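# Thread the dark-handled rod through the brass ring barrels

## Task

Push the steel rod that has a dark handle through the small barrels of every brass ring part seated in the steel block, far enough that its tip sticks out past the block's far end. Then leave the rod resting in the barrels, with each part still where it belongs.

## Robot and tools

ROBOT. Two arms: left_arm carries a five-finger left hand, right_arm a right hand. Base poses in the scene frame: left_arm at (-0.032, +0.303, 0) m, right_arm at (+0.023, -0.361, 0) m, both turned by quat_wxyz (+1.000, 0, 0, +0.027). Scene frame: origin at table height, midway between the nominal bases, +x out over the table, +z up, left_arm on the +y side. Joint ranges (rad), base to hand: waist -2.880..2.880, shoulder 0..3.142, elbow 0..3.019 (straight at 2.964), wrist pitch -1.693..1.571, wrist yaw -1.571..1.571, wrist roll -2.094..2.094.

HAND POINT. Each hand has a reference point 0.05 m in front of the palm and 0.15 m from the wrist mount along the fingers. Its +z runs along straight fingers, +y out of the palm, +x across the palm away from the thumb on the right hand (toward the thumb on the left hand). Straight fingertips reach 0.06-0.07 m past it along +z, and lie 0.06 m behind it along -y. A wrist bracket on the little-finger side can strike objects.

FRAMES. Reported hand poses, velocities and Hand targets are in each arm's own base frame. Fixed cameras and the table use the scene frame. Offsets in commands follow the axes of that arm's current Hand target.

THE 28-NUMBER ROW (all values in [-1, 1], always both arms): left dx, dy, dz, rx, ry, rz, thumb_turn, thumb_bend, index, middle, ring, little, force_limit, speed; then the same fourteen for the right arm. dx..rz are an offset from the Hand target at the start of the action or move, not an absolute pose; 1.0 equals 0.6 m or 180 degrees, and rx, ry, rz form one rotation vector. All six zeros re-requests the current Hand target. The six finger numbers are absolute targets: -1 open/straight, +1 closed (thumb_turn +1 puts the thumb opposite the fingers). force_limit maps -1 to about 0 N and +1 to 10 N (15 N for both thumb motors). speed rises from near zero at -1 to full at +0.48 and above. To keep a hand unchanged, resend the eight hand numbers from the last row actually executed for it; before any, use its hand_measured plus hand_force_limit and hand_speed. For a soft grip close at speed -0.94 or below. Grasps span about 0.035-0.065 m, handles down to about 0.025 m.

TOOLS.
- execute_actions(actions, cameras): actions is a list of actions; each is up to 15 rows, one per 1/30 s step; a short action repeats its final row. Every row of an action counts from that action's start pose. Images return only for an empty list or if cameras are named (["all"], names, or []).
- move(target, speed, blend, blocking, cameras): target is one row or a list of up to 15 rows, each offset from the same starting Hand targets. Straight-line paths, shared 10 s cap. speed is m/s, 0.002-4.3 (default 0.25), turning up to twice that in rad/s; one value or one per target. blend in metres rounds corners; 0 stops at each. blocking=false returns after about 0.5 s while the move continues. Paths do not avoid obstacles or the other arm.
- wait(seconds 0-10, cameras): holds last commands; a running move continues.
- stop(cameras): brakes a running move.
- zoom_image(camera, region [x0, y0, x1, y1] pixels, at most 504 wide/high): closer view of the newest image.
- show_instructions(): shows reference pages.
- finished_scene(scene=1): ends the scene permanently.
Cameras: cam_head_left, cam_head_right, cam_high, cam_low, cam_left_wrist, cam_right_wrist, each 504x504.

RESULTS. Per arm: end_effector_position (m) and end_effector_quat_wxyz, Hand target (where the next offsets start), joint positions, velocities, torques. Per hand: hand_measured, hand_stopped_by (moving, target, force, stalled, fault), hand_load_n (positive when pushed open; near 0 after a lost grip), hand_force_limit, hand_speed, all in row order. A move adds a move: line: done, off_target, moving, held or fault, plus limits=paced (pose clipped) or limits=held (steps withheld). MOTOR HOT warns of heat; OVER-TEMPERATURE FAULT means that arm went limp for 30-60 s.

BEHAVIOUR. Commanded orientation is clipped to within 40 degrees of the measured one each step. Arms often rest 1-3 cm (up to 5 cm) short of target, usually low; that is not a contact. Send the missing distance as a further offset. Small rotations can shift the hand point a lot. A blocked arm keeps pushing until commanded back past its hand point.

AVOID. Anything left off the table fails the task. Do not strike fixed or heavy items, drop parts, or release moving parts. Never let the hands or arms press on each other, nor close one hand on the other's fingers. Keep finger loads moderate. Route paths around, not near, an arm's own base. Don't hold loads with outstretched arms for long (heat). Loose items may be nudged occasionally. The goal must still hold after the robot lets go.

Each tool is called after "Request:" in YAML: its name, and indented under it one key for each argument.

Reference images:

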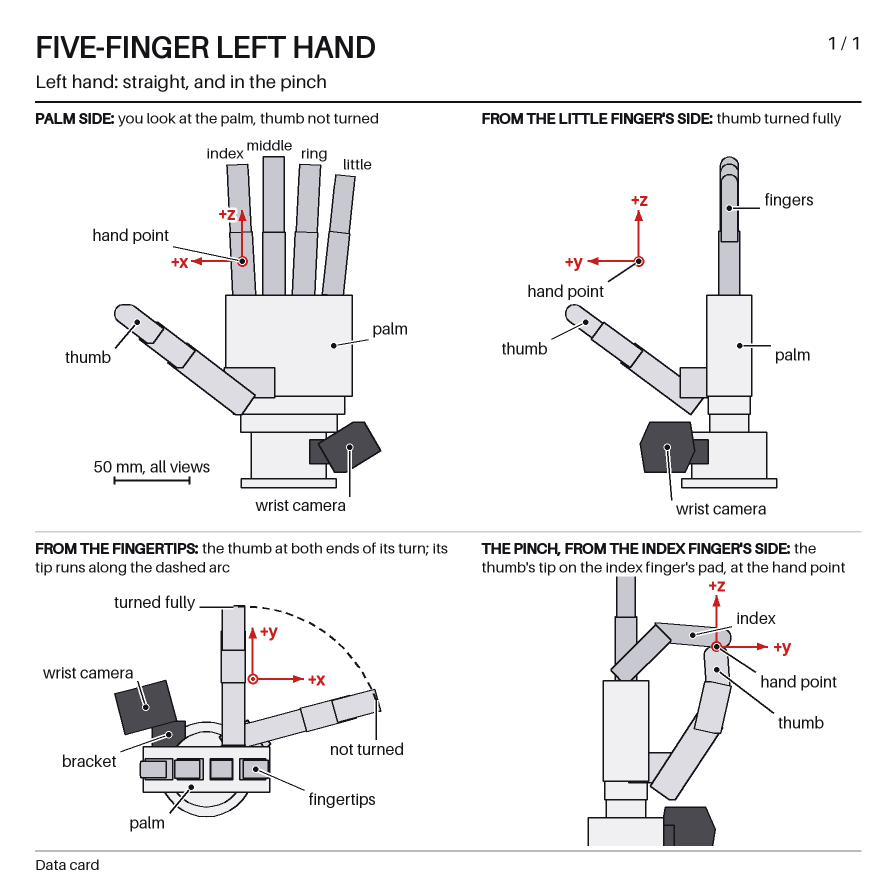

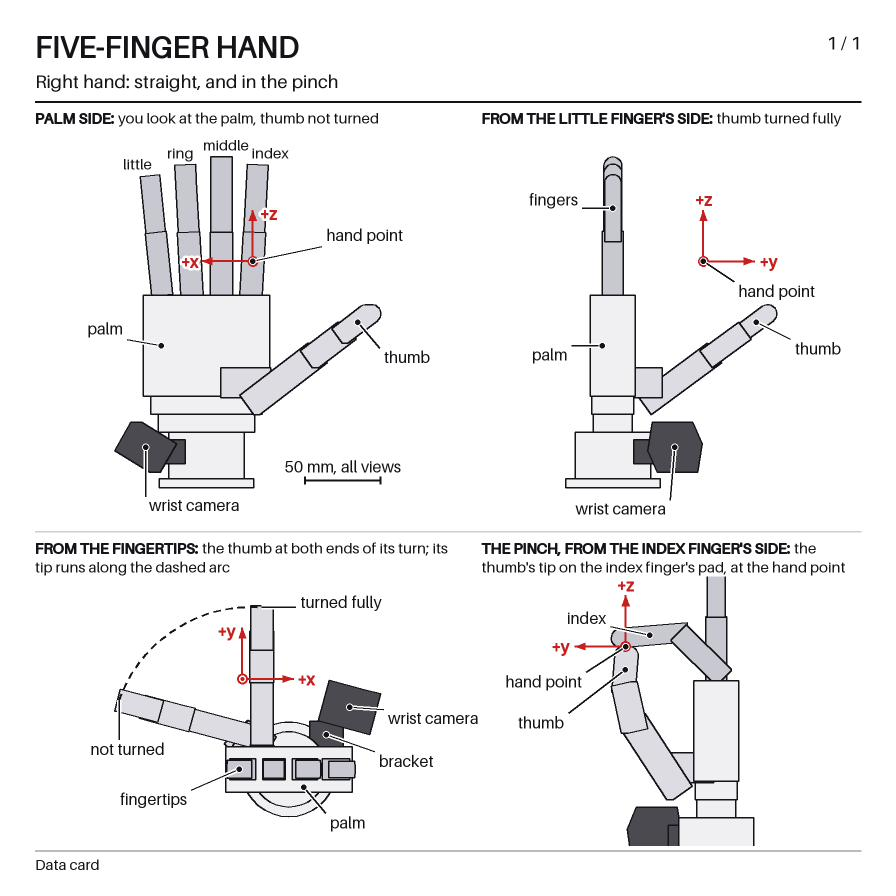

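## Session

Request:
execute_actions:
  actions: []

Scene clock: 0.00 s.
left_arm: end_effector_position=(+0.2285, +0.0364, +0.1666) hand_measured=(-1.000, -1.000, -1.000, -1.000, -1.000, -1.000) hand_load_n=(+0.0, +0.0, +0.0, +0.0, +0.0, +0.0) hand_stopped_by=(target, target, target, target, target, target) hand_force_limit=0.00 hand_speed=-0.80 end_effector_quat_wxyz=(-0.118, -0.248, +0.961, -0.039) | right_arm: end_effector_position=(+0.3630, +0.2890, +0.2863) hand_measured=(-1.000, -1.000, -1.000, -1.000, -1.000, -1.000) hand_load_n=(+0.0, +0.0, +0.0, +0.0, +0.0, +0.0) hand_stopped_by=(target, target, target, target, target, target) hand_force_limit=0.00 hand_speed=-0.80 end_effector_quat_wxyz=(-0.266, +0.727, -0.541, +0.330)
Joint positions: left_arm=[0.075 1.26 1.018 -1.55 0.117 1.154] | right_arm=[0.812 1.187 1.214 -0.891 0.567 0.306]
Joint velocities: within noise
Joint torques (N m): no reading
Heat: left arm: hottest wrist pitch 29 °C; right arm: hottest shoulder 30 °C.
Hand target: left_arm +0.2355, +0.0370, +0.1714; -0.110, -0.248, +0.962, -0.040 | right_arm +0.3667, +0.2931, +0.2955; -0.274, +0.723, -0.541, +0.331

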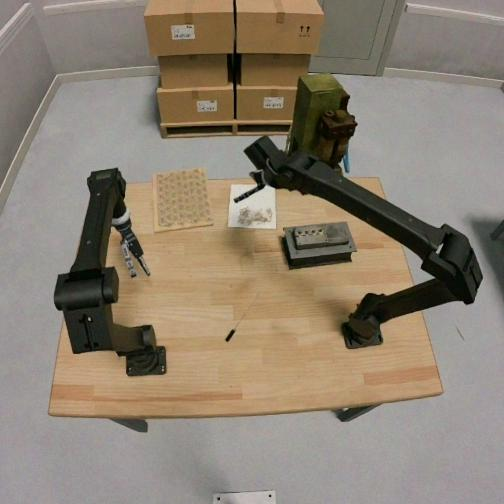

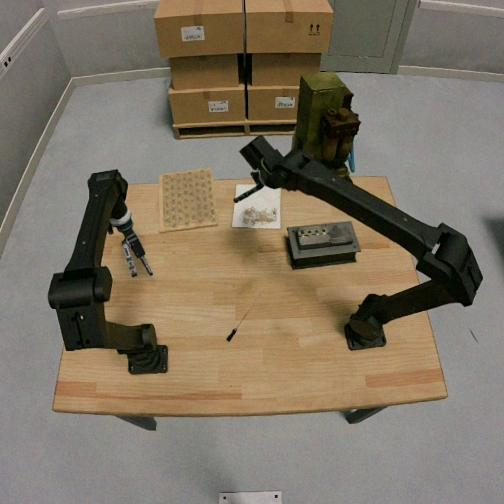

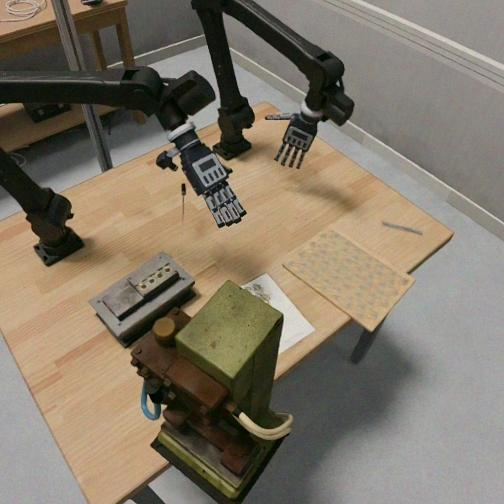

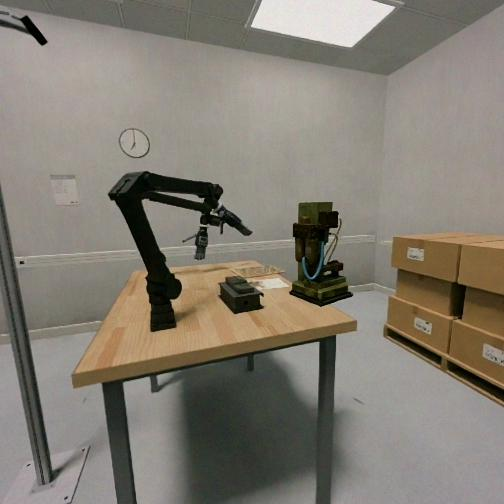

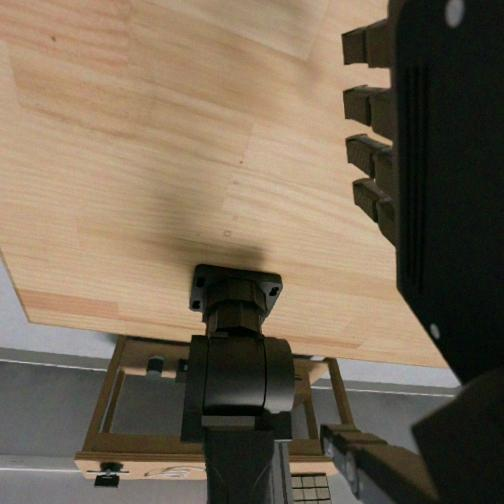

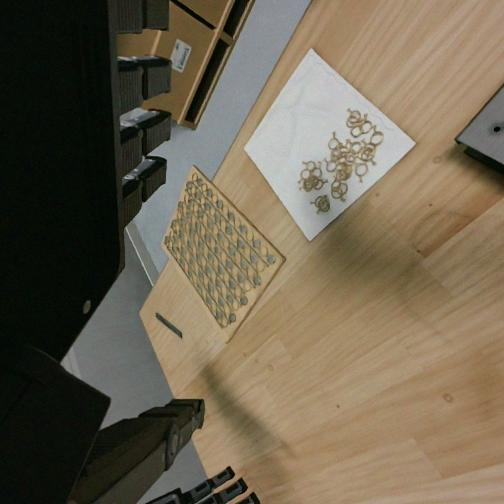

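Request:
zoom_image:
  camera: "cam_head_left"
  region: [270, 210, 370, 280]

Request:
zoom_image:
  camera: "cam_head_right"
  region: [275, 210, 375, 280]

Request:
zoom_image:
  camera: "cam_high"
  region: [80, 240, 210, 350]

Request:
zoom_image:
  camera: "cam_head_left"
  region: [215, 280, 275, 350]

Request:
zoom_image:
  camera: "cam_low"
  region: [200, 250, 300, 330]

Scaled by 5.040 from the camera's 504x504 image, which has a finer 720x720 frame.

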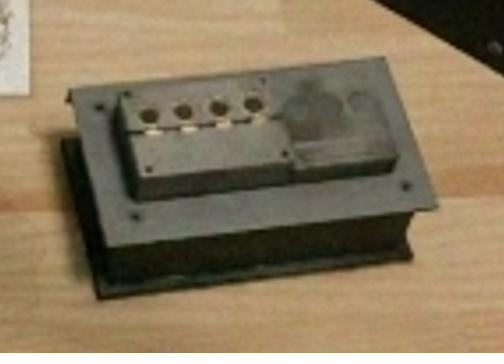

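Scaled by 5.040 from the camera's 504x504 image, which has a finer 720x720 frame.

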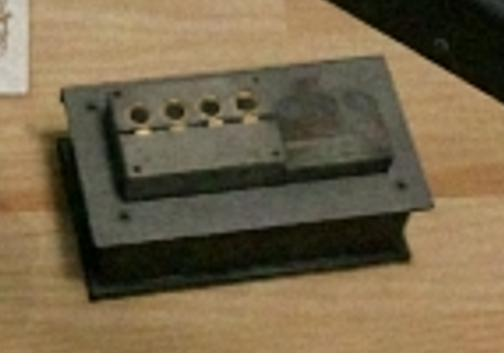

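Scaled by 3.877 from the camera's 504x504 image, which has a finer 720x720 frame.

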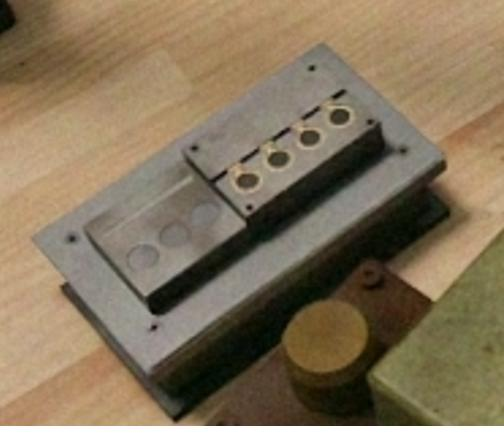

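Scaled by 7.200 from the camera's 504x504 image, which has a finer 720x720 frame.

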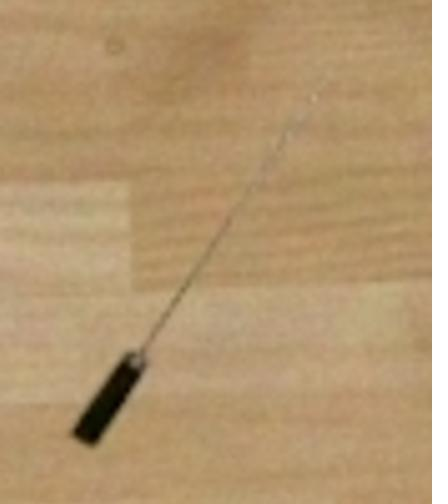

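Scaled by 5.040 from the camera's 504x504 image, which has a finer 720x720 frame.

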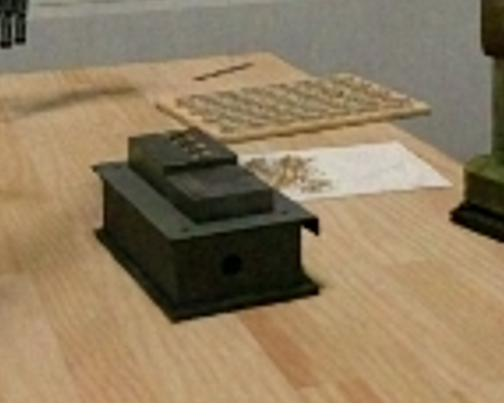

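Request:
move:
  target: [0.2673,-0.7463,0.0267,0.3094,-0.1662,0.0834,-1,-1,-1,-1,-1,-1,0.0,-0.8,0.5787,0.1945,-0.1302,0,0,0,-1,-1,-1,-1,-1,-1,0.0,-0.8]
  speed: 0.3
  cameras: ["cam_left_wrist","cam_right_wrist","cam_head_left","cam_high"]

Scene clock: 10.47 s.
left_arm: end_effector_position=(+0.3116, -0.4208, +0.1992) hand_measured=(-1.000, -1.000, -1.000, -1.000, -1.000, -1.000) hand_load_n=(-0.5, +0.0, +0.0, +0.0, +0.0, +0.0) hand_stopped_by=(target, target, target, target, target, target) hand_force_limit=0.00 hand_speed=-0.80 end_effector_quat_wxyz=(+0.264, -0.149, +0.856, -0.419) | right_arm: end_effector_position=(+0.3011, -0.0689, +0.3036) hand_measured=(-1.000, -1.000, -1.000, -1.000, -1.000, -1.000) hand_load_n=(+0.0, +0.0, +0.0, +0.0, +0.0, +0.0) hand_stopped_by=(target, target, target, target, target, target) hand_force_limit=0.00 hand_speed=-0.80 end_effector_quat_wxyz=(-0.276, +0.723, -0.547, +0.318)
Joint positions: left_arm=[-0.951 1.241 0.93 -0.226 -0.099 0.331] | right_arm=[-0.442 0.757 0.996 -1.008 -0.381 -0.555]
Joint torques (N m): left_arm=[0.21 -6.89 10.7 2.04 -0.06 -0.18] | right_arm=[0.73 -2.43 11.88 1.43 -0.38 -0.17]
Heat: left arm: hottest wrist pitch 29 °C; right arm: hottest shoulder 30 °C.
Hand target: left_arm +0.3131, -0.4315, +0.2029; +0.264, -0.150, +0.851, -0.429 | right_arm +0.3038, -0.0754, +0.3198; -0.274, +0.723, -0.541, +0.331
Off the commanded pose: left_arm 0.012 m, 1 deg | right_arm 0.018 m, 2 deg.
move: off_target (left_arm, right_arm)
camera_calibration:
cam_left_wrist: T_world_to_cam=[[-0.143891, -0.743832, 0.652693, -0.391315], [-0.983424, 0.033947, -0.178116, 0.358473], [0.110331, -0.667503, -0.736387, -0.0497339], [0, 0, 0, 1]] pos_world=[0.301711, -0.33644, 0.282635]
cam_right_wrist: T_world_to_cam=[[-0.536155, -0.461318, -0.706911, 0.347304], [-0.705426, 0.704794, 0.075093, 0.233302], [0.463585, 0.538935, -0.703305, 0.223238], [0, 0, 0, 1]] pos_world=[0.247297, -0.124523, 0.384998]
Images, in order (width x height): cam_head_left 504x504, cam_high 504x504, cam_left_wrist 504x504, cam_right_wrist 504x504.

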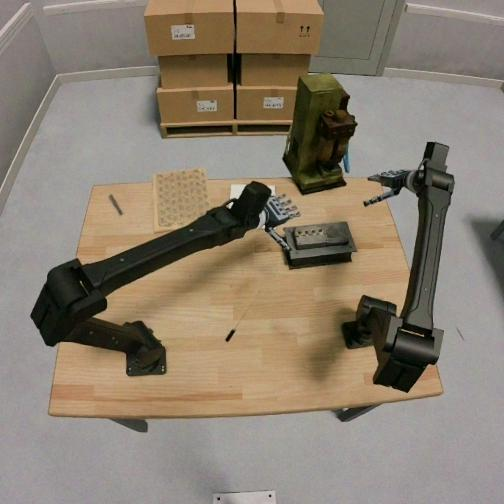

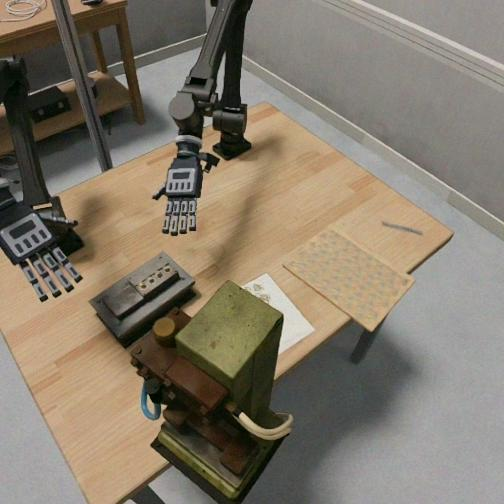

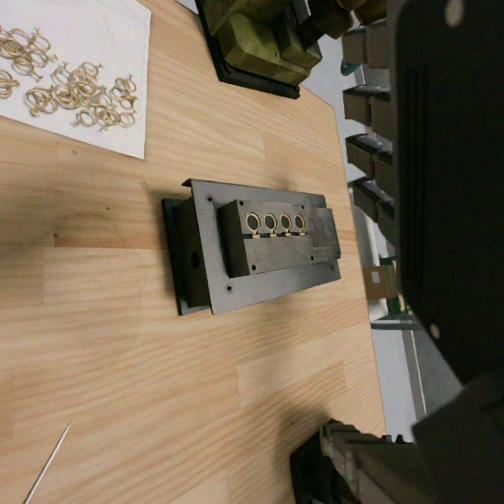

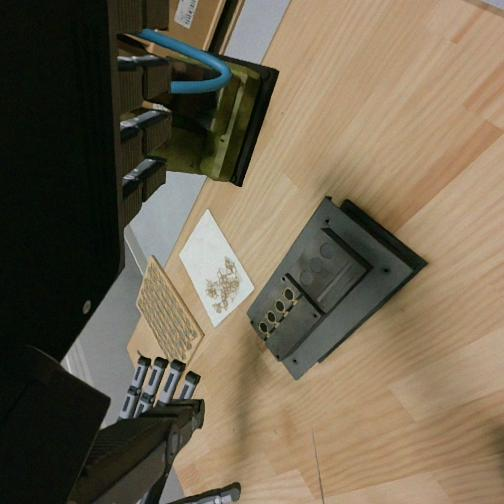

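Request:
zoom_image:
  camera: "cam_left_wrist"
  region: [210, 180, 350, 310]

Request:
zoom_image:
  camera: "cam_right_wrist"
  region: [240, 190, 430, 380]

Request:
zoom_image:
  camera: "cam_left_wrist"
  region: [220, 195, 280, 285]

Request:
zoom_image:
  camera: "cam_right_wrist"
  region: [245, 270, 335, 350]

Scaled by 3.600 from the camera's 504x504 image, which has a finer 720x720 frame.

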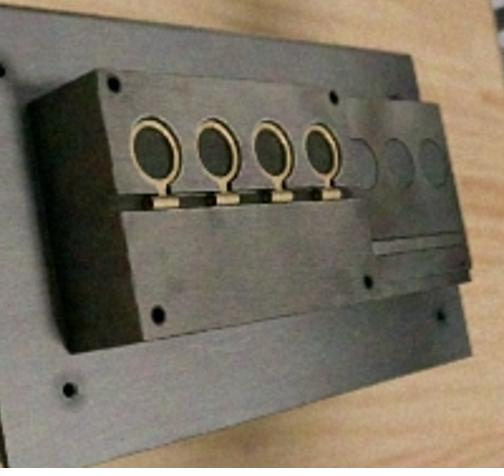

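Scaled by 2.653 from the camera's 504x504 image, which has a finer 720x720 frame.

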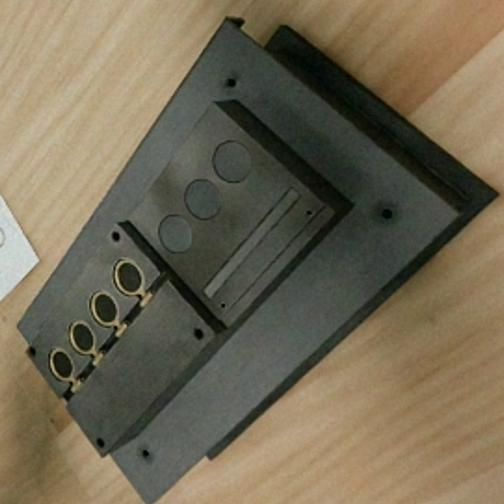

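Scaled by 5.600 from the camera's 504x504 image, which has a finer 720x720 frame.

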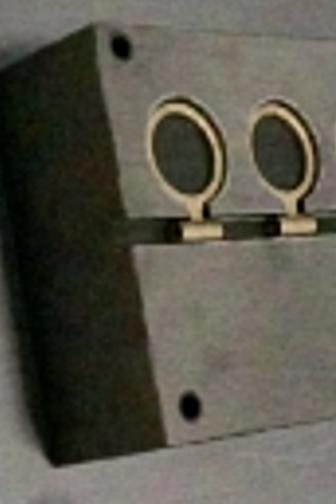

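Scaled by 5.600 from the camera's 504x504 image, which has a finer 720x720 frame.

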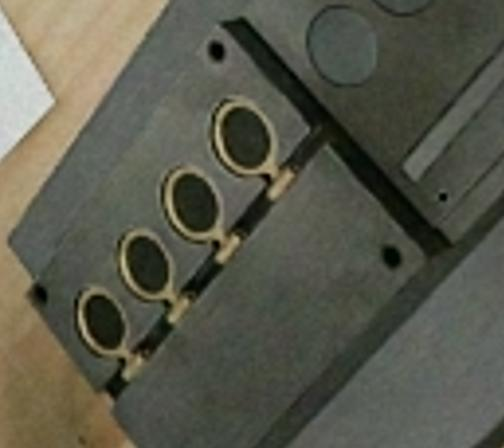

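Request:
move:
  target: [0.09,0.0175,0.1393,0,0,0,-1,-1,-1,-1,-1,-1,0.0,-0.8,0,0,0,0,0,0,-1,-1,-1,-1,-1,-1,0.0,-0.8]
  speed: 0.2
  cameras: ["cam_left_wrist"]

Request:
zoom_image:
  camera: "cam_left_wrist"
  region: [170, 150, 390, 330]

Scene clock: 13.83 s.
left_arm: end_effector_position=(+0.3100, -0.4824, +0.1151) hand_measured=(-1.000, -1.000, -1.000, -1.000, -1.000, -1.000) hand_load_n=(+0.0, +0.0, +0.0, +0.0, +0.0, +0.0) hand_stopped_by=(target, target, target, target, target, target) hand_force_limit=0.00 hand_speed=-0.80 end_effector_quat_wxyz=(+0.259, -0.149, +0.864, -0.405) | right_arm: end_effector_position=(+0.3011, -0.0689, +0.3036) hand_measured=(-1.000, -1.000, -1.000, -1.000, -1.000, -1.000) hand_load_n=(-0.5, +0.0, +0.0, +0.0, +0.0, +0.0) hand_stopped_by=(target, target, target, target, target, target) hand_force_limit=0.00 hand_speed=-0.80 end_effector_quat_wxyz=(-0.276, +0.724, -0.547, +0.318)
Joint positions: left_arm=[-1.035 1.487 0.946 -0.038 -0.172 0.288] | right_arm=[-0.442 0.757 0.996 -1.008 -0.381 -0.556]
Joint torques (N m): left_arm=[0.09 -9.88 12.31 1.99 -0.11 -0.19] | right_arm=[0.91 -2.32 11.88 1.39 -0.38 -0.2]
Heat: left arm: hottest wrist pitch 29 °C; right arm: hottest shoulder 30 °C.
Hand target: left_arm +0.3170, -0.5058, +0.1360; +0.264, -0.150, +0.851, -0.429 | right_arm +0.3038, -0.0753, +0.3198; -0.274, +0.723, -0.541, +0.331
Off the commanded pose: left_arm 0.032 m, 3 deg | right_arm 0.018 m, 2 deg.
move: off_target (left_arm, right_arm)
camera_calibration:
cam_left_wrist: T_world_to_cam=[[-0.133026, -0.763928, 0.631441, -0.393111], [-0.986264, 0.0390892, -0.160486, 0.345364], [0.0979171, -0.644116, -0.758635, -0.134869], [0, 0, 0, 1]] pos_world=[0.301532, -0.40068, 0.201336]
Images, in order (width x height): cam_left_wrist 504x504.

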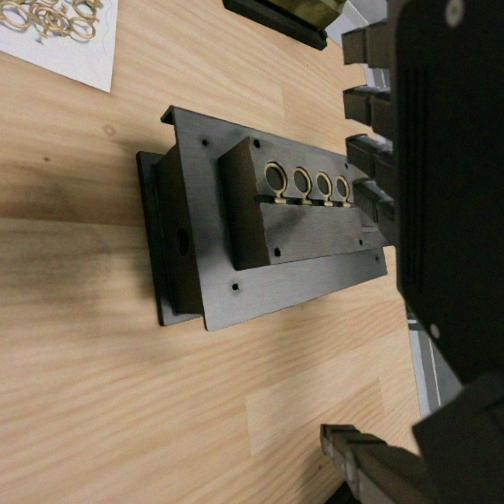

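Scaled by 2.291 from the camera's 504x504 image, which has a finer 720x720 frame.

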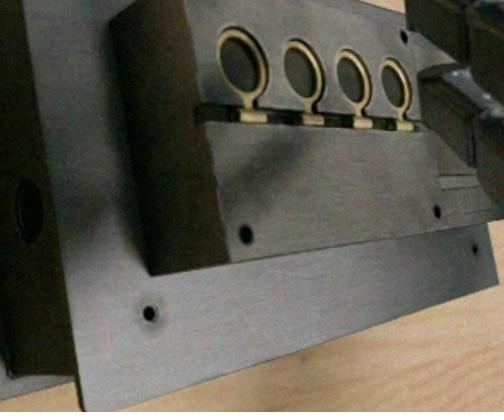

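Request:
zoom_image:
  camera: "cam_left_wrist"
  region: [240, 140, 310, 220]

Request:
zoom_image:
  camera: "cam_left_wrist"
  region: [300, 150, 400, 270]

Scaled by 6.300 from the camera's 504x504 image, which has a finer 720x720 frame.

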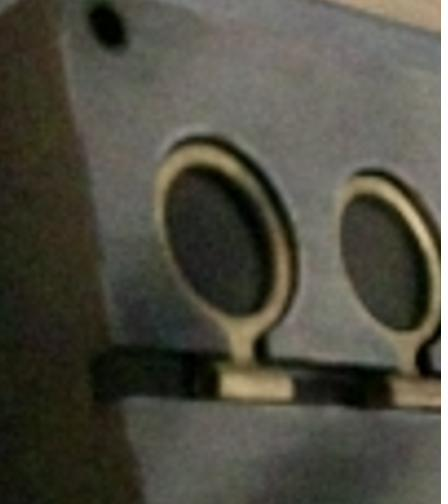

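Scaled by 4.200 from the camera's 504x504 image, which has a finer 720x720 frame.

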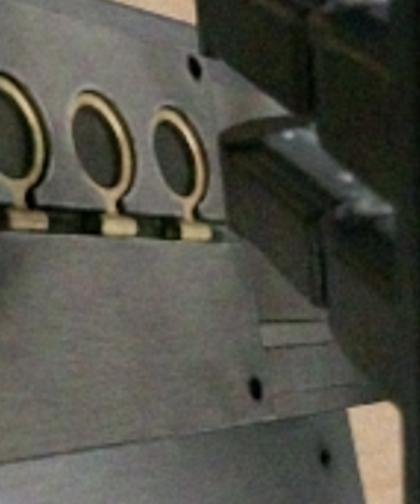

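Request:
execute_actions:
  actions: []

Request:
zoom_image:
  camera: "cam_low"
  region: [215, 270, 270, 320]

Request:
zoom_image:
  camera: "cam_right_wrist"
  region: [280, 190, 400, 330]

Scene clock: 15.40 s.
left_arm: end_effector_position=(+0.3100, -0.4824, +0.1151) hand_measured=(-1.000, -1.000, -1.000, -1.000, -1.000, -1.000) hand_load_n=(-0.5, +0.0, +0.0, +0.0, +0.0, +0.0) hand_stopped_by=(target, target, target, target, target, target) hand_force_limit=0.00 hand_speed=-0.80 end_effector_quat_wxyz=(+0.259, -0.149, +0.864, -0.405) | right_arm: end_effector_position=(+0.3011, -0.0689, +0.3036) hand_measured=(-1.000, -1.000, -1.000, -1.000, -1.000, -1.000) hand_load_n=(+0.0, +0.0, +0.0, +0.0, +0.0, +0.0) hand_stopped_by=(target, target, target, target, target, target) hand_force_limit=0.00 hand_speed=-0.80 end_effector_quat_wxyz=(-0.276, +0.724, -0.547, +0.318)
Joint positions: left_arm=[-1.035 1.487 0.946 -0.038 -0.172 0.288] | right_arm=[-0.442 0.757 0.996 -1.008 -0.381 -0.556]
Joint velocities: within noise
Joint torques (N m): left_arm=[0.15 -9.93 12.3 1.99 -0.11 -0.18] | right_arm=[0.79 -2.32 11.9 1.42 -0.38 -0.18]
Heat: left arm: hottest wrist pitch 29 °C; right arm: hottest shoulder 30 °C.
Hand target: left_arm +0.3170, -0.5058, +0.1360; +0.264, -0.150, +0.851, -0.429 | right_arm +0.3038, -0.0753, +0.3198; -0.274, +0.723, -0.541, +0.331
Off the commanded pose: left_arm 0.032 m, 3 deg | right_arm 0.018 m, 2 deg.
camera_calibration:
cam_left_wrist: T_world_to_cam=[[-0.132616, -0.763845, 0.631628, -0.39324], [-0.98633, 0.0388157, -0.160148, 0.345206], [0.0978111, -0.644231, -0.758551, -0.1349], [0, 0, 0, 1]] pos_world=[0.301532, -0.40068, 0.201337]
cam_right_wrist: T_world_to_cam=[[-0.535635, -0.461974, -0.706877, 0.347151], [-0.706029, 0.704227, 0.0747507, 0.233504], [0.463269, 0.539115, -0.703376, 0.223436], [0, 0, 0, 1]] pos_world=[0.247296, -0.124523, 0.385098]

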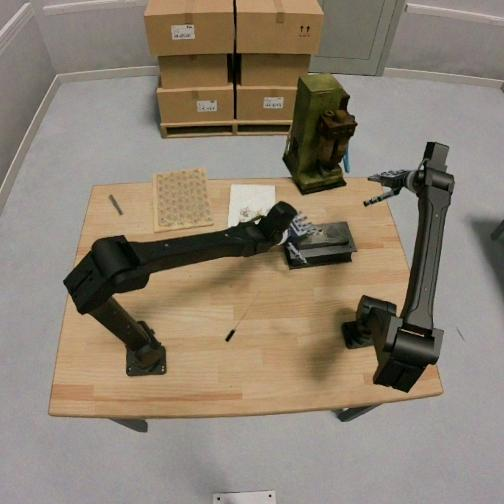

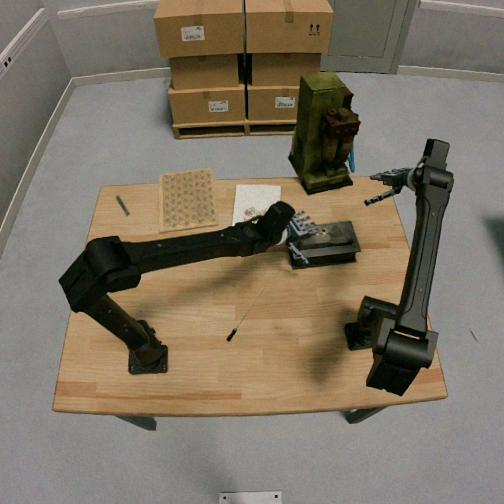

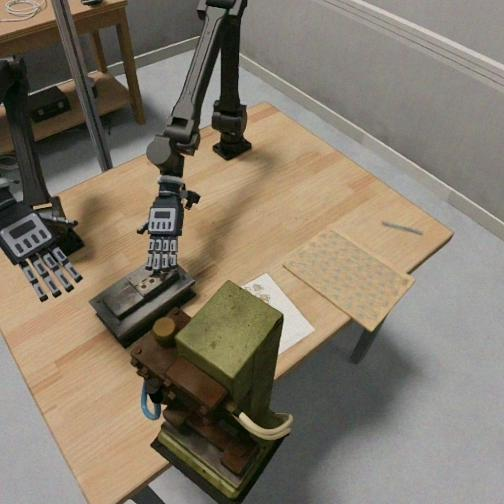

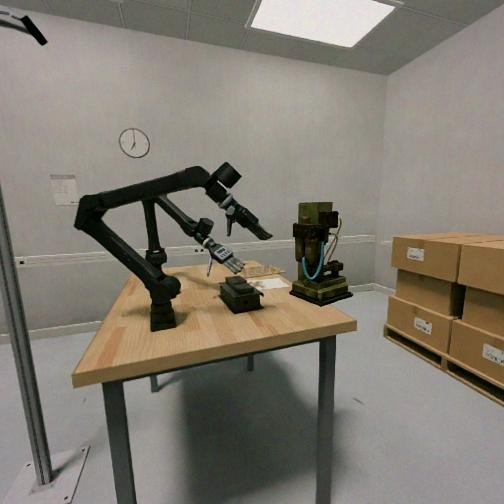

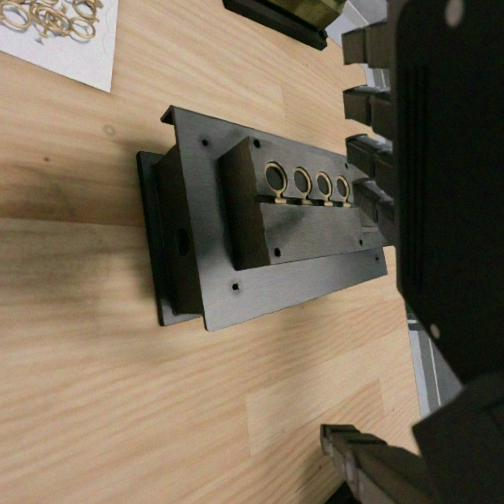

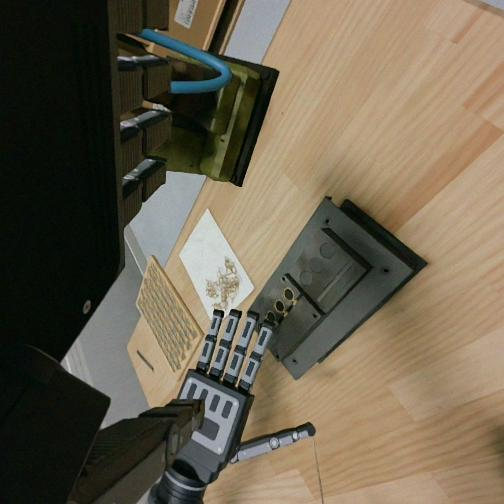

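Scaled by 9.164 from the camera's 504x504 image, which has a finer 720x720 frame.

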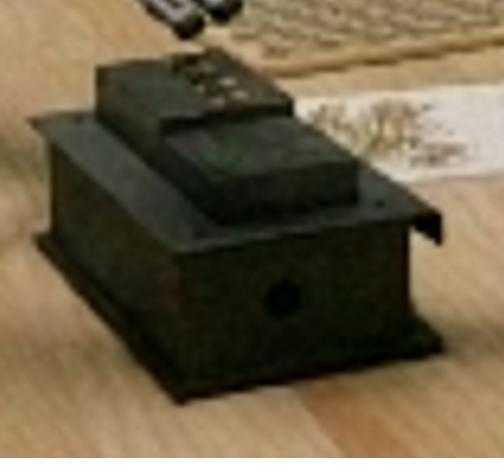

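Scaled by 3.600 from the camera's 504x504 image, which has a finer 720x720 frame.

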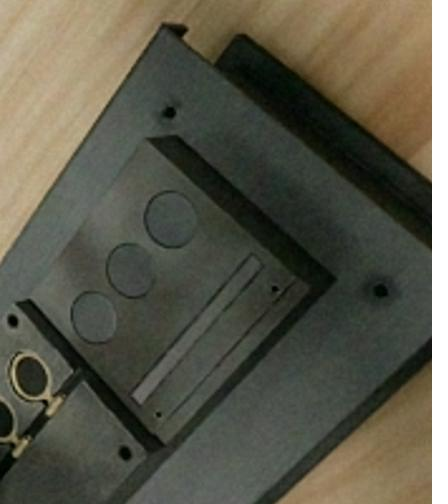

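Request:
move:
  target: [-0.3598,0.4487,-0.7193,-0.3094,0.1662,-0.0834,-1,-1,-1,-1,-1,-1,0.0,-0.8,-0.1385,0.2557,0.1293,0.1669,-0.0732,-0.0173,-1,-1,-1,-1,-1,-1,0.0,-0.8]
  speed: 0.3
  cameras: ["cam_right_wrist", "cam_left_wrist"]

Request:
zoom_image:
  camera: "cam_right_wrist"
  region: [180, 150, 330, 300]

Scene clock: 21.60 s.
left_arm: end_effector_position=(+0.2236, +0.0323, +0.1898) hand_measured=(-1.000, -1.000, -1.000, -1.000, -1.000, -1.000) hand_load_n=(+0.0, +0.0, +0.0, +0.0, +0.0, +0.0) hand_stopped_by=(target, target, target, target, target, target) hand_force_limit=0.00 hand_speed=-0.80 end_effector_quat_wxyz=(-0.118, -0.248, +0.961, -0.038) | right_arm: end_effector_position=(+0.2548, -0.0277, +0.1417) hand_measured=(-1.000, -1.000, -1.000, -1.000, -1.000, -1.000) hand_load_n=(+0.0, +0.0, +0.0, +0.0, +0.0, +0.0) hand_stopped_by=(target, target, target, target, target, target) hand_force_limit=0.00 hand_speed=-0.80 end_effector_quat_wxyz=(-0.507, +0.674, -0.384, +0.375)
Joint positions: left_arm=[0.062 1.232 1.056 -1.614 0.118 1.142] | right_arm=[-0.865 0.522 0.282 -0.391 -1.216 -0.721]
Joint torques (N m): left_arm=[2.02 -5.01 11.44 -0.81 0.12 0] | right_arm=[0.97 1.26 8.39 2.24 -0.7 -0.16]
Heat: left arm: hottest wrist pitch 29 °C; right arm: hottest shoulder 30 °C.
Hand target: left_arm +0.2356, +0.0370, +0.2000; -0.110, -0.248, +0.962, -0.040 | right_arm +0.2556, -0.0327, +0.1401; -0.502, +0.674, -0.383, +0.383
Off the commanded pose: left_arm 0.016 m, 1 deg | right_arm 0.005 m, 1 deg.
move: off_target (left_arm)
camera_calibration:
cam_left_wrist: T_world_to_cam=[[0.23503, -0.971799, 0.0191716, -0.0179902], [-0.70833, -0.157736, 0.688032, 0.035211], [-0.665605, -0.175288, -0.725427, 0.411003], [0, 0, 0, 1]] pos_world=[0.302735, 0.0601149, 0.274271]
cam_right_wrist: T_world_to_cam=[[-0.0164048, -0.380412, -0.924672, 0.127683], [-0.863682, 0.471339, -0.178587, 0.253578], [0.50377, 0.795692, -0.336287, 0.0534933], [0, 0, 0, 1]] pos_world=[0.194157, -0.113513, 0.18134]
Images, in order (width x height): cam_left_wrist 504x504, cam_right_wrist 504x504.

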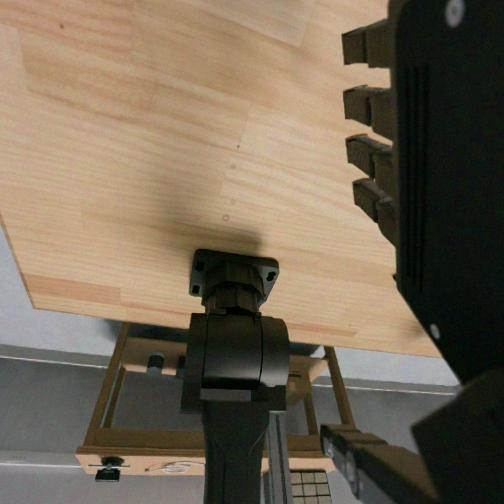

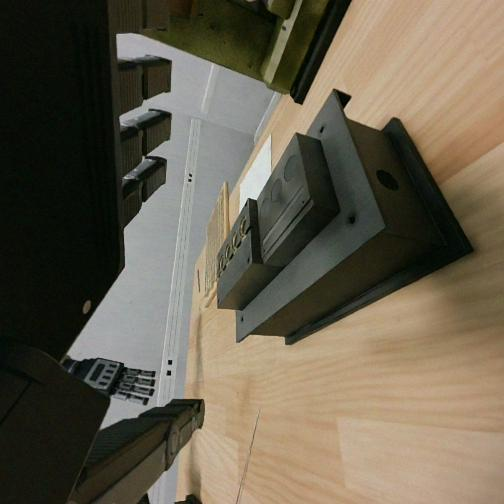

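Scaled by 3.360 from the camera's 504x504 image, which has a finer 720x720 frame.

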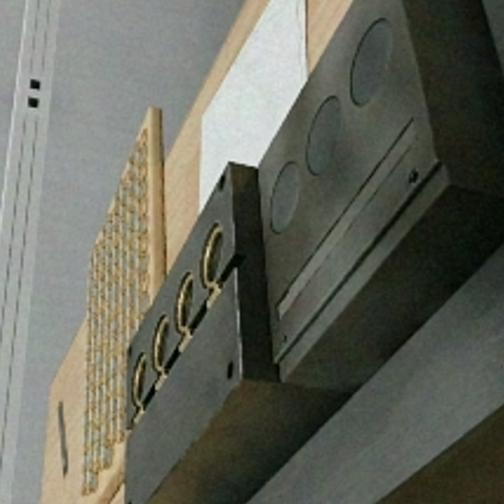

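Request:
zoom_image:
  camera: "cam_right_wrist"
  region: [210, 190, 290, 275]

Request:
zoom_image:
  camera: "cam_right_wrist"
  region: [235, 190, 275, 230]

Scaled by 5.929 from the camera's 504x504 image, which has a finer 720x720 frame.

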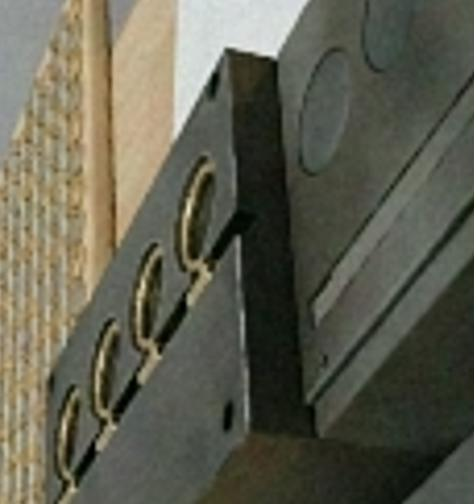

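Scaled by 12.600 from the camera's 504x504 image, which has a finer 720x720 frame.

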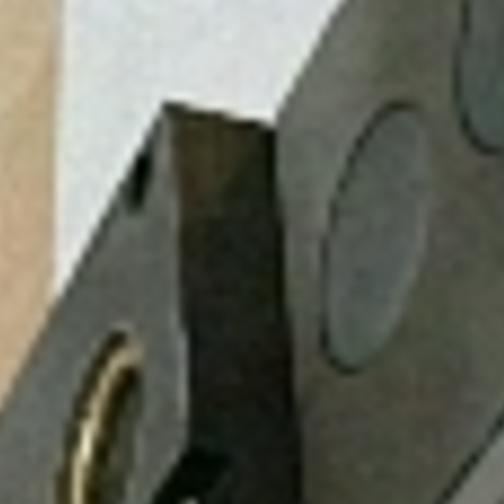

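Request:
move:
  target: [0,0,0,0.33,0.1595,0.3175,-1,-1,-1,-1,-1,-1,0.0,-0.8,0,0,0,0,0,0,-1,-1,-1,-1,-1,-1,0.0,-0.8]
  speed: 0.01
  blocking: false

Request:
stop:

Scene clock: 31.43 s.
left_arm: end_effector_position=(+0.2238, +0.0327, +0.1897) hand_measured=(-1.000, -1.000, -1.000, -1.000, -1.000, -1.000) hand_load_n=(+0.0, +0.0, +0.0, +0.0, +0.0, +0.0) hand_stopped_by=(target, target, target, target, target, target) hand_force_limit=0.00 hand_speed=-0.80 end_effector_quat_wxyz=(-0.118, -0.245, +0.961, -0.039) | right_arm: end_effector_position=(+0.2548, -0.0277, +0.1417) hand_measured=(-1.000, -1.000, -1.000, -1.000, -1.000, -1.000) hand_load_n=(-0.5, +0.0, +0.0, +0.0, +0.0, +0.0) hand_stopped_by=(target, target, target, target, target, target) hand_force_limit=0.00 hand_speed=-0.80 end_effector_quat_wxyz=(-0.507, +0.674, -0.384, +0.375)
Joint positions: left_arm=[0.064 1.232 1.056 -1.614 0.119 1.147] | right_arm=[-0.865 0.522 0.282 -0.391 -1.216 -0.721]
Joint torques (N m): left_arm=[2.02 -5.07 11.3 -0.84 0.29 -0.01] | right_arm=[0.97 1.08 8.36 2.19 -0.7 -0.16]
Heat: left arm: hottest wrist pitch 29 °C; right arm: hottest shoulder 30 °C.
Hand target: left_arm +0.2352, +0.0369, +0.1997; -0.110, -0.245, +0.962, -0.044 | right_arm +0.2556, -0.0327, +0.1401; -0.502, +0.674, -0.383, +0.383
Off the commanded pose: left_arm 0.016 m, 87 deg | right_arm 0.005 m, 1 deg.
move: running

Scene clock: 31.67 s.
left_arm: end_effector_position=(+0.2239, +0.0328, +0.1896) hand_measured=(-1.000, -1.000, -1.000, -1.000, -1.000, -1.000) hand_load_n=(+0.0, +0.0, +0.0, +0.0, +0.0, +0.0) hand_stopped_by=(target, target, target, target, target, target) hand_force_limit=0.00 hand_speed=-0.80 end_effector_quat_wxyz=(-0.118, -0.244, +0.962, -0.040) | right_arm: end_effector_position=(+0.2548, -0.0277, +0.1417) hand_measured=(-1.000, -1.000, -1.000, -1.000, -1.000, -1.000) hand_load_n=(+0.0, +0.0, +0.0, +0.0, +0.0, +0.0) hand_stopped_by=(target, target, target, target, target, target) hand_force_limit=0.00 hand_speed=-0.80 end_effector_quat_wxyz=(-0.507, +0.674, -0.384, +0.375)
Joint positions: left_arm=[0.065 1.232 1.056 -1.614 0.121 1.151] | right_arm=[-0.865 0.522 0.282 -0.391 -1.216 -0.721]
Joint velocities: within noise
Joint torques (N m): left_arm=[2.26 -5.13 11.32 -0.84 0.27 0.01] | right_arm=[0.73 1.2 8.36 2.24 -0.69 -0.17]
Heat: left arm: hottest wrist pitch 29 °C; right arm: hottest shoulder 30 °C.
Hand target: left_arm +0.2352, +0.0369, +0.1997; -0.110, -0.245, +0.962, -0.044 (not the last commanded pose) | right_arm +0.2556, -0.0327, +0.1401; -0.502, +0.674, -0.383, +0.383
Off the commanded pose: left_arm 0.016 m, 87 deg | right_arm 0.005 m, 1 deg.
earlier move: stopped

Request:
move:
  target: [0.4562,-0.246,0.2853,0.33,0.1595,0.3175,-1,-1,-1,-1,-1,-1,0.0,-0.8,0,0,0,0,0,0,-1,-1,-1,-1,-1,-1,0.0,-0.8]
  speed: 0.4
  cameras: ["cam_left_wrist","cam_head_left","cam_high"]

Scene clock: 39.07 s.
left_arm: end_effector_position=(+0.0417, -0.2413, +0.1017) hand_measured=(-1.000, -1.000, -1.000, -1.000, -1.000, -1.000) hand_load_n=(-0.5, +0.0, +0.0, +0.0, +0.0, +0.0) hand_stopped_by=(target, target, target, target, target, target) hand_force_limit=0.00 hand_speed=-0.80 end_effector_quat_wxyz=(-0.165, +0.209, +0.763, -0.589) | right_arm: end_effector_position=(+0.2548, -0.0277, +0.1417) hand_measured=(-1.000, -1.000, -1.000, -1.000, -1.000, -1.000) hand_load_n=(-0.5, +0.0, +0.0, +0.0, -0.5, +0.0) hand_stopped_by=(target, target, target, target, target, target) hand_force_limit=0.00 hand_speed=-0.80 end_effector_quat_wxyz=(-0.507, +0.674, -0.384, +0.375)
Joint positions: left_arm=[-0.603 0.91 0.387 -0.809 1.31 1.319] | right_arm=[-0.865 0.522 0.282 -0.391 -1.216 -0.721]
Joint torques (N m): left_arm=[-0.21 -1.9 7.75 0.79 0.95 -0.19] | right_arm=[0.97 1.38 8.39 2.19 -0.69 -0.14]
Heat: left arm: hottest elbow 29 °C; right arm: hottest shoulder 30 °C.
Hand target: left_arm +0.0394, -0.2426, +0.1019; -0.163, +0.216, +0.761, -0.589 | right_arm +0.2556, -0.0327, +0.1401; -0.502, +0.674, -0.383, +0.383
Off the commanded pose: left_arm 0.003 m, 1 deg | right_arm 0.005 m, 1 deg.
move: done
camera_calibration:
cam_left_wrist: T_world_to_cam=[[-0.371942, -0.126635, 0.919578, -0.101728], [-0.452345, 0.889794, -0.0604264, 0.242036], [-0.810582, -0.438441, -0.388234, 0.086349], [0, 0, 0, 1]] pos_world=[0.14164, -0.190386, 0.141696]
Images, in order (width x height): cam_head_left 504x504, cam_high 504x504, cam_left_wrist 504x504.

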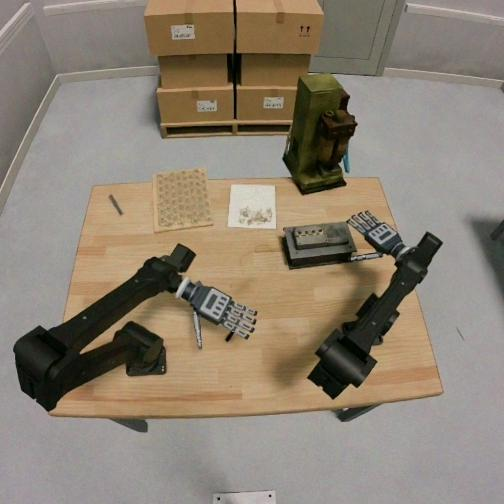

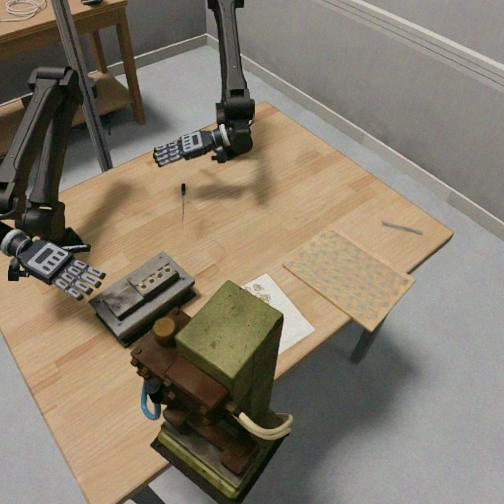

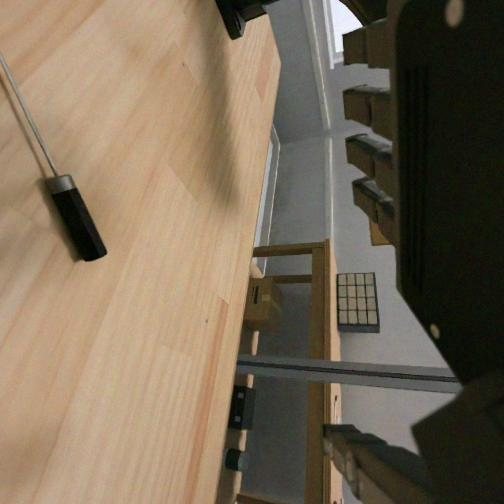

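Request:
zoom_image:
  camera: "cam_left_wrist"
  region: [0, 40, 150, 280]

Scaled by 2.100 from the camera's 504x504 image, which has a finer 720x720 frame.

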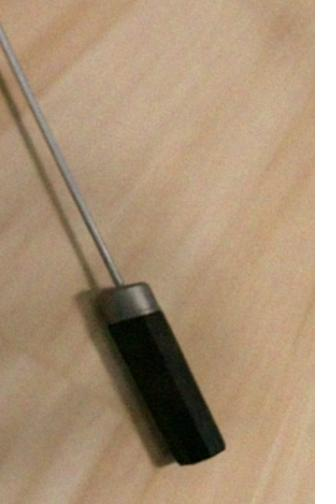

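Request:
move:
  target: [-0.04,0.0917,0.0243,0,0.0322,0.0086,-1,-1,-1,-1,-1,-1,0.0,-0.8,0,0,0,0,0,0,-1,-1,-1,-1,-1,-1,0.0,-0.8]
  speed: 0.15
  cameras: ["cam_left_wrist"]

Request:
zoom_image:
  camera: "cam_left_wrist"
  region: [0, 120, 260, 380]

Scene clock: 42.10 s.
left_arm: end_effector_position=(+0.0536, -0.2473, +0.0410) hand_measured=(-1.000, -1.000, -1.000, -1.000, -1.000, -1.000) hand_load_n=(+0.0, +0.0, +0.0, +0.0, +0.0, +0.0) hand_stopped_by=(target, target, target, target, target, target) hand_force_limit=0.00 hand_speed=-0.80 end_effector_quat_wxyz=(-0.195, +0.244, +0.753, -0.579) | right_arm: end_effector_position=(+0.2548, -0.0277, +0.1417) hand_measured=(-1.000, -1.000, -1.000, -1.000, -1.000, -1.000) hand_load_n=(+0.0, +0.0, +0.0, +0.0, +0.0, +0.0) hand_stopped_by=(target, target, target, target, target, target) hand_force_limit=0.00 hand_speed=-0.80 end_effector_quat_wxyz=(-0.507, +0.674, -0.384, +0.375)
Joint positions: left_arm=[-0.61 1.292 0.424 -0.809 1.312 1.669] | right_arm=[-0.865 0.522 0.282 -0.391 -1.216 -0.721]
Joint torques (N m): left_arm=[-0.26 -2.96 8.03 -0.5 1.17 0.02] | right_arm=[0.73 1.38 8.32 2.24 -0.68 -0.16]
Heat: left arm: hottest wrist pitch 29 °C; right arm: hottest shoulder 30 °C.
Hand target: left_arm +0.0601, -0.2554, +0.0452; -0.193, +0.256, +0.749, -0.580 | right_arm +0.2556, -0.0327, +0.1401; -0.502, +0.674, -0.383, +0.383
Off the commanded pose: left_arm 0.011 m, 1 deg | right_arm 0.005 m, 1 deg.
move: off_target (left_arm)
camera_calibration:
cam_left_wrist: T_world_to_cam=[[-0.380474, -0.096655, 0.919727, -0.0343527], [-0.365044, 0.929461, -0.0533338, 0.253894], [-0.849696, -0.356033, -0.388919, 0.0922345], [0, 0, 0, 1]] pos_world=[0.157983, -0.206467, 0.081008]
Images, in order (width x height): cam_left_wrist 504x504.

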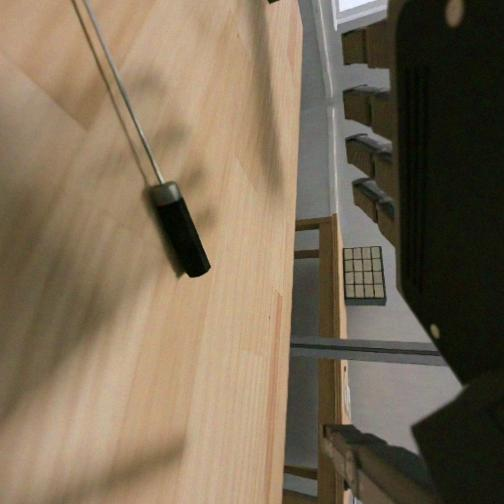

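Scaled by 1.938 from the camera's 504x504 image, which has a finer 720x720 frame.

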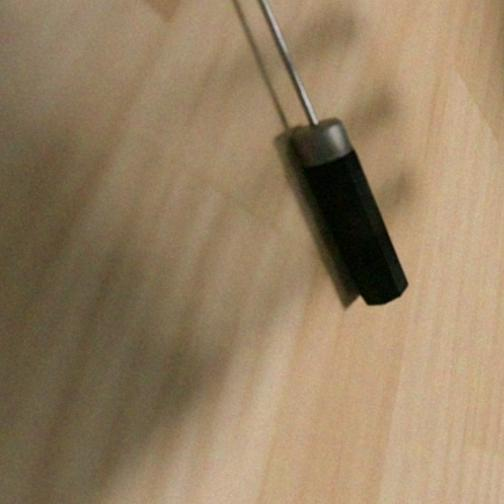

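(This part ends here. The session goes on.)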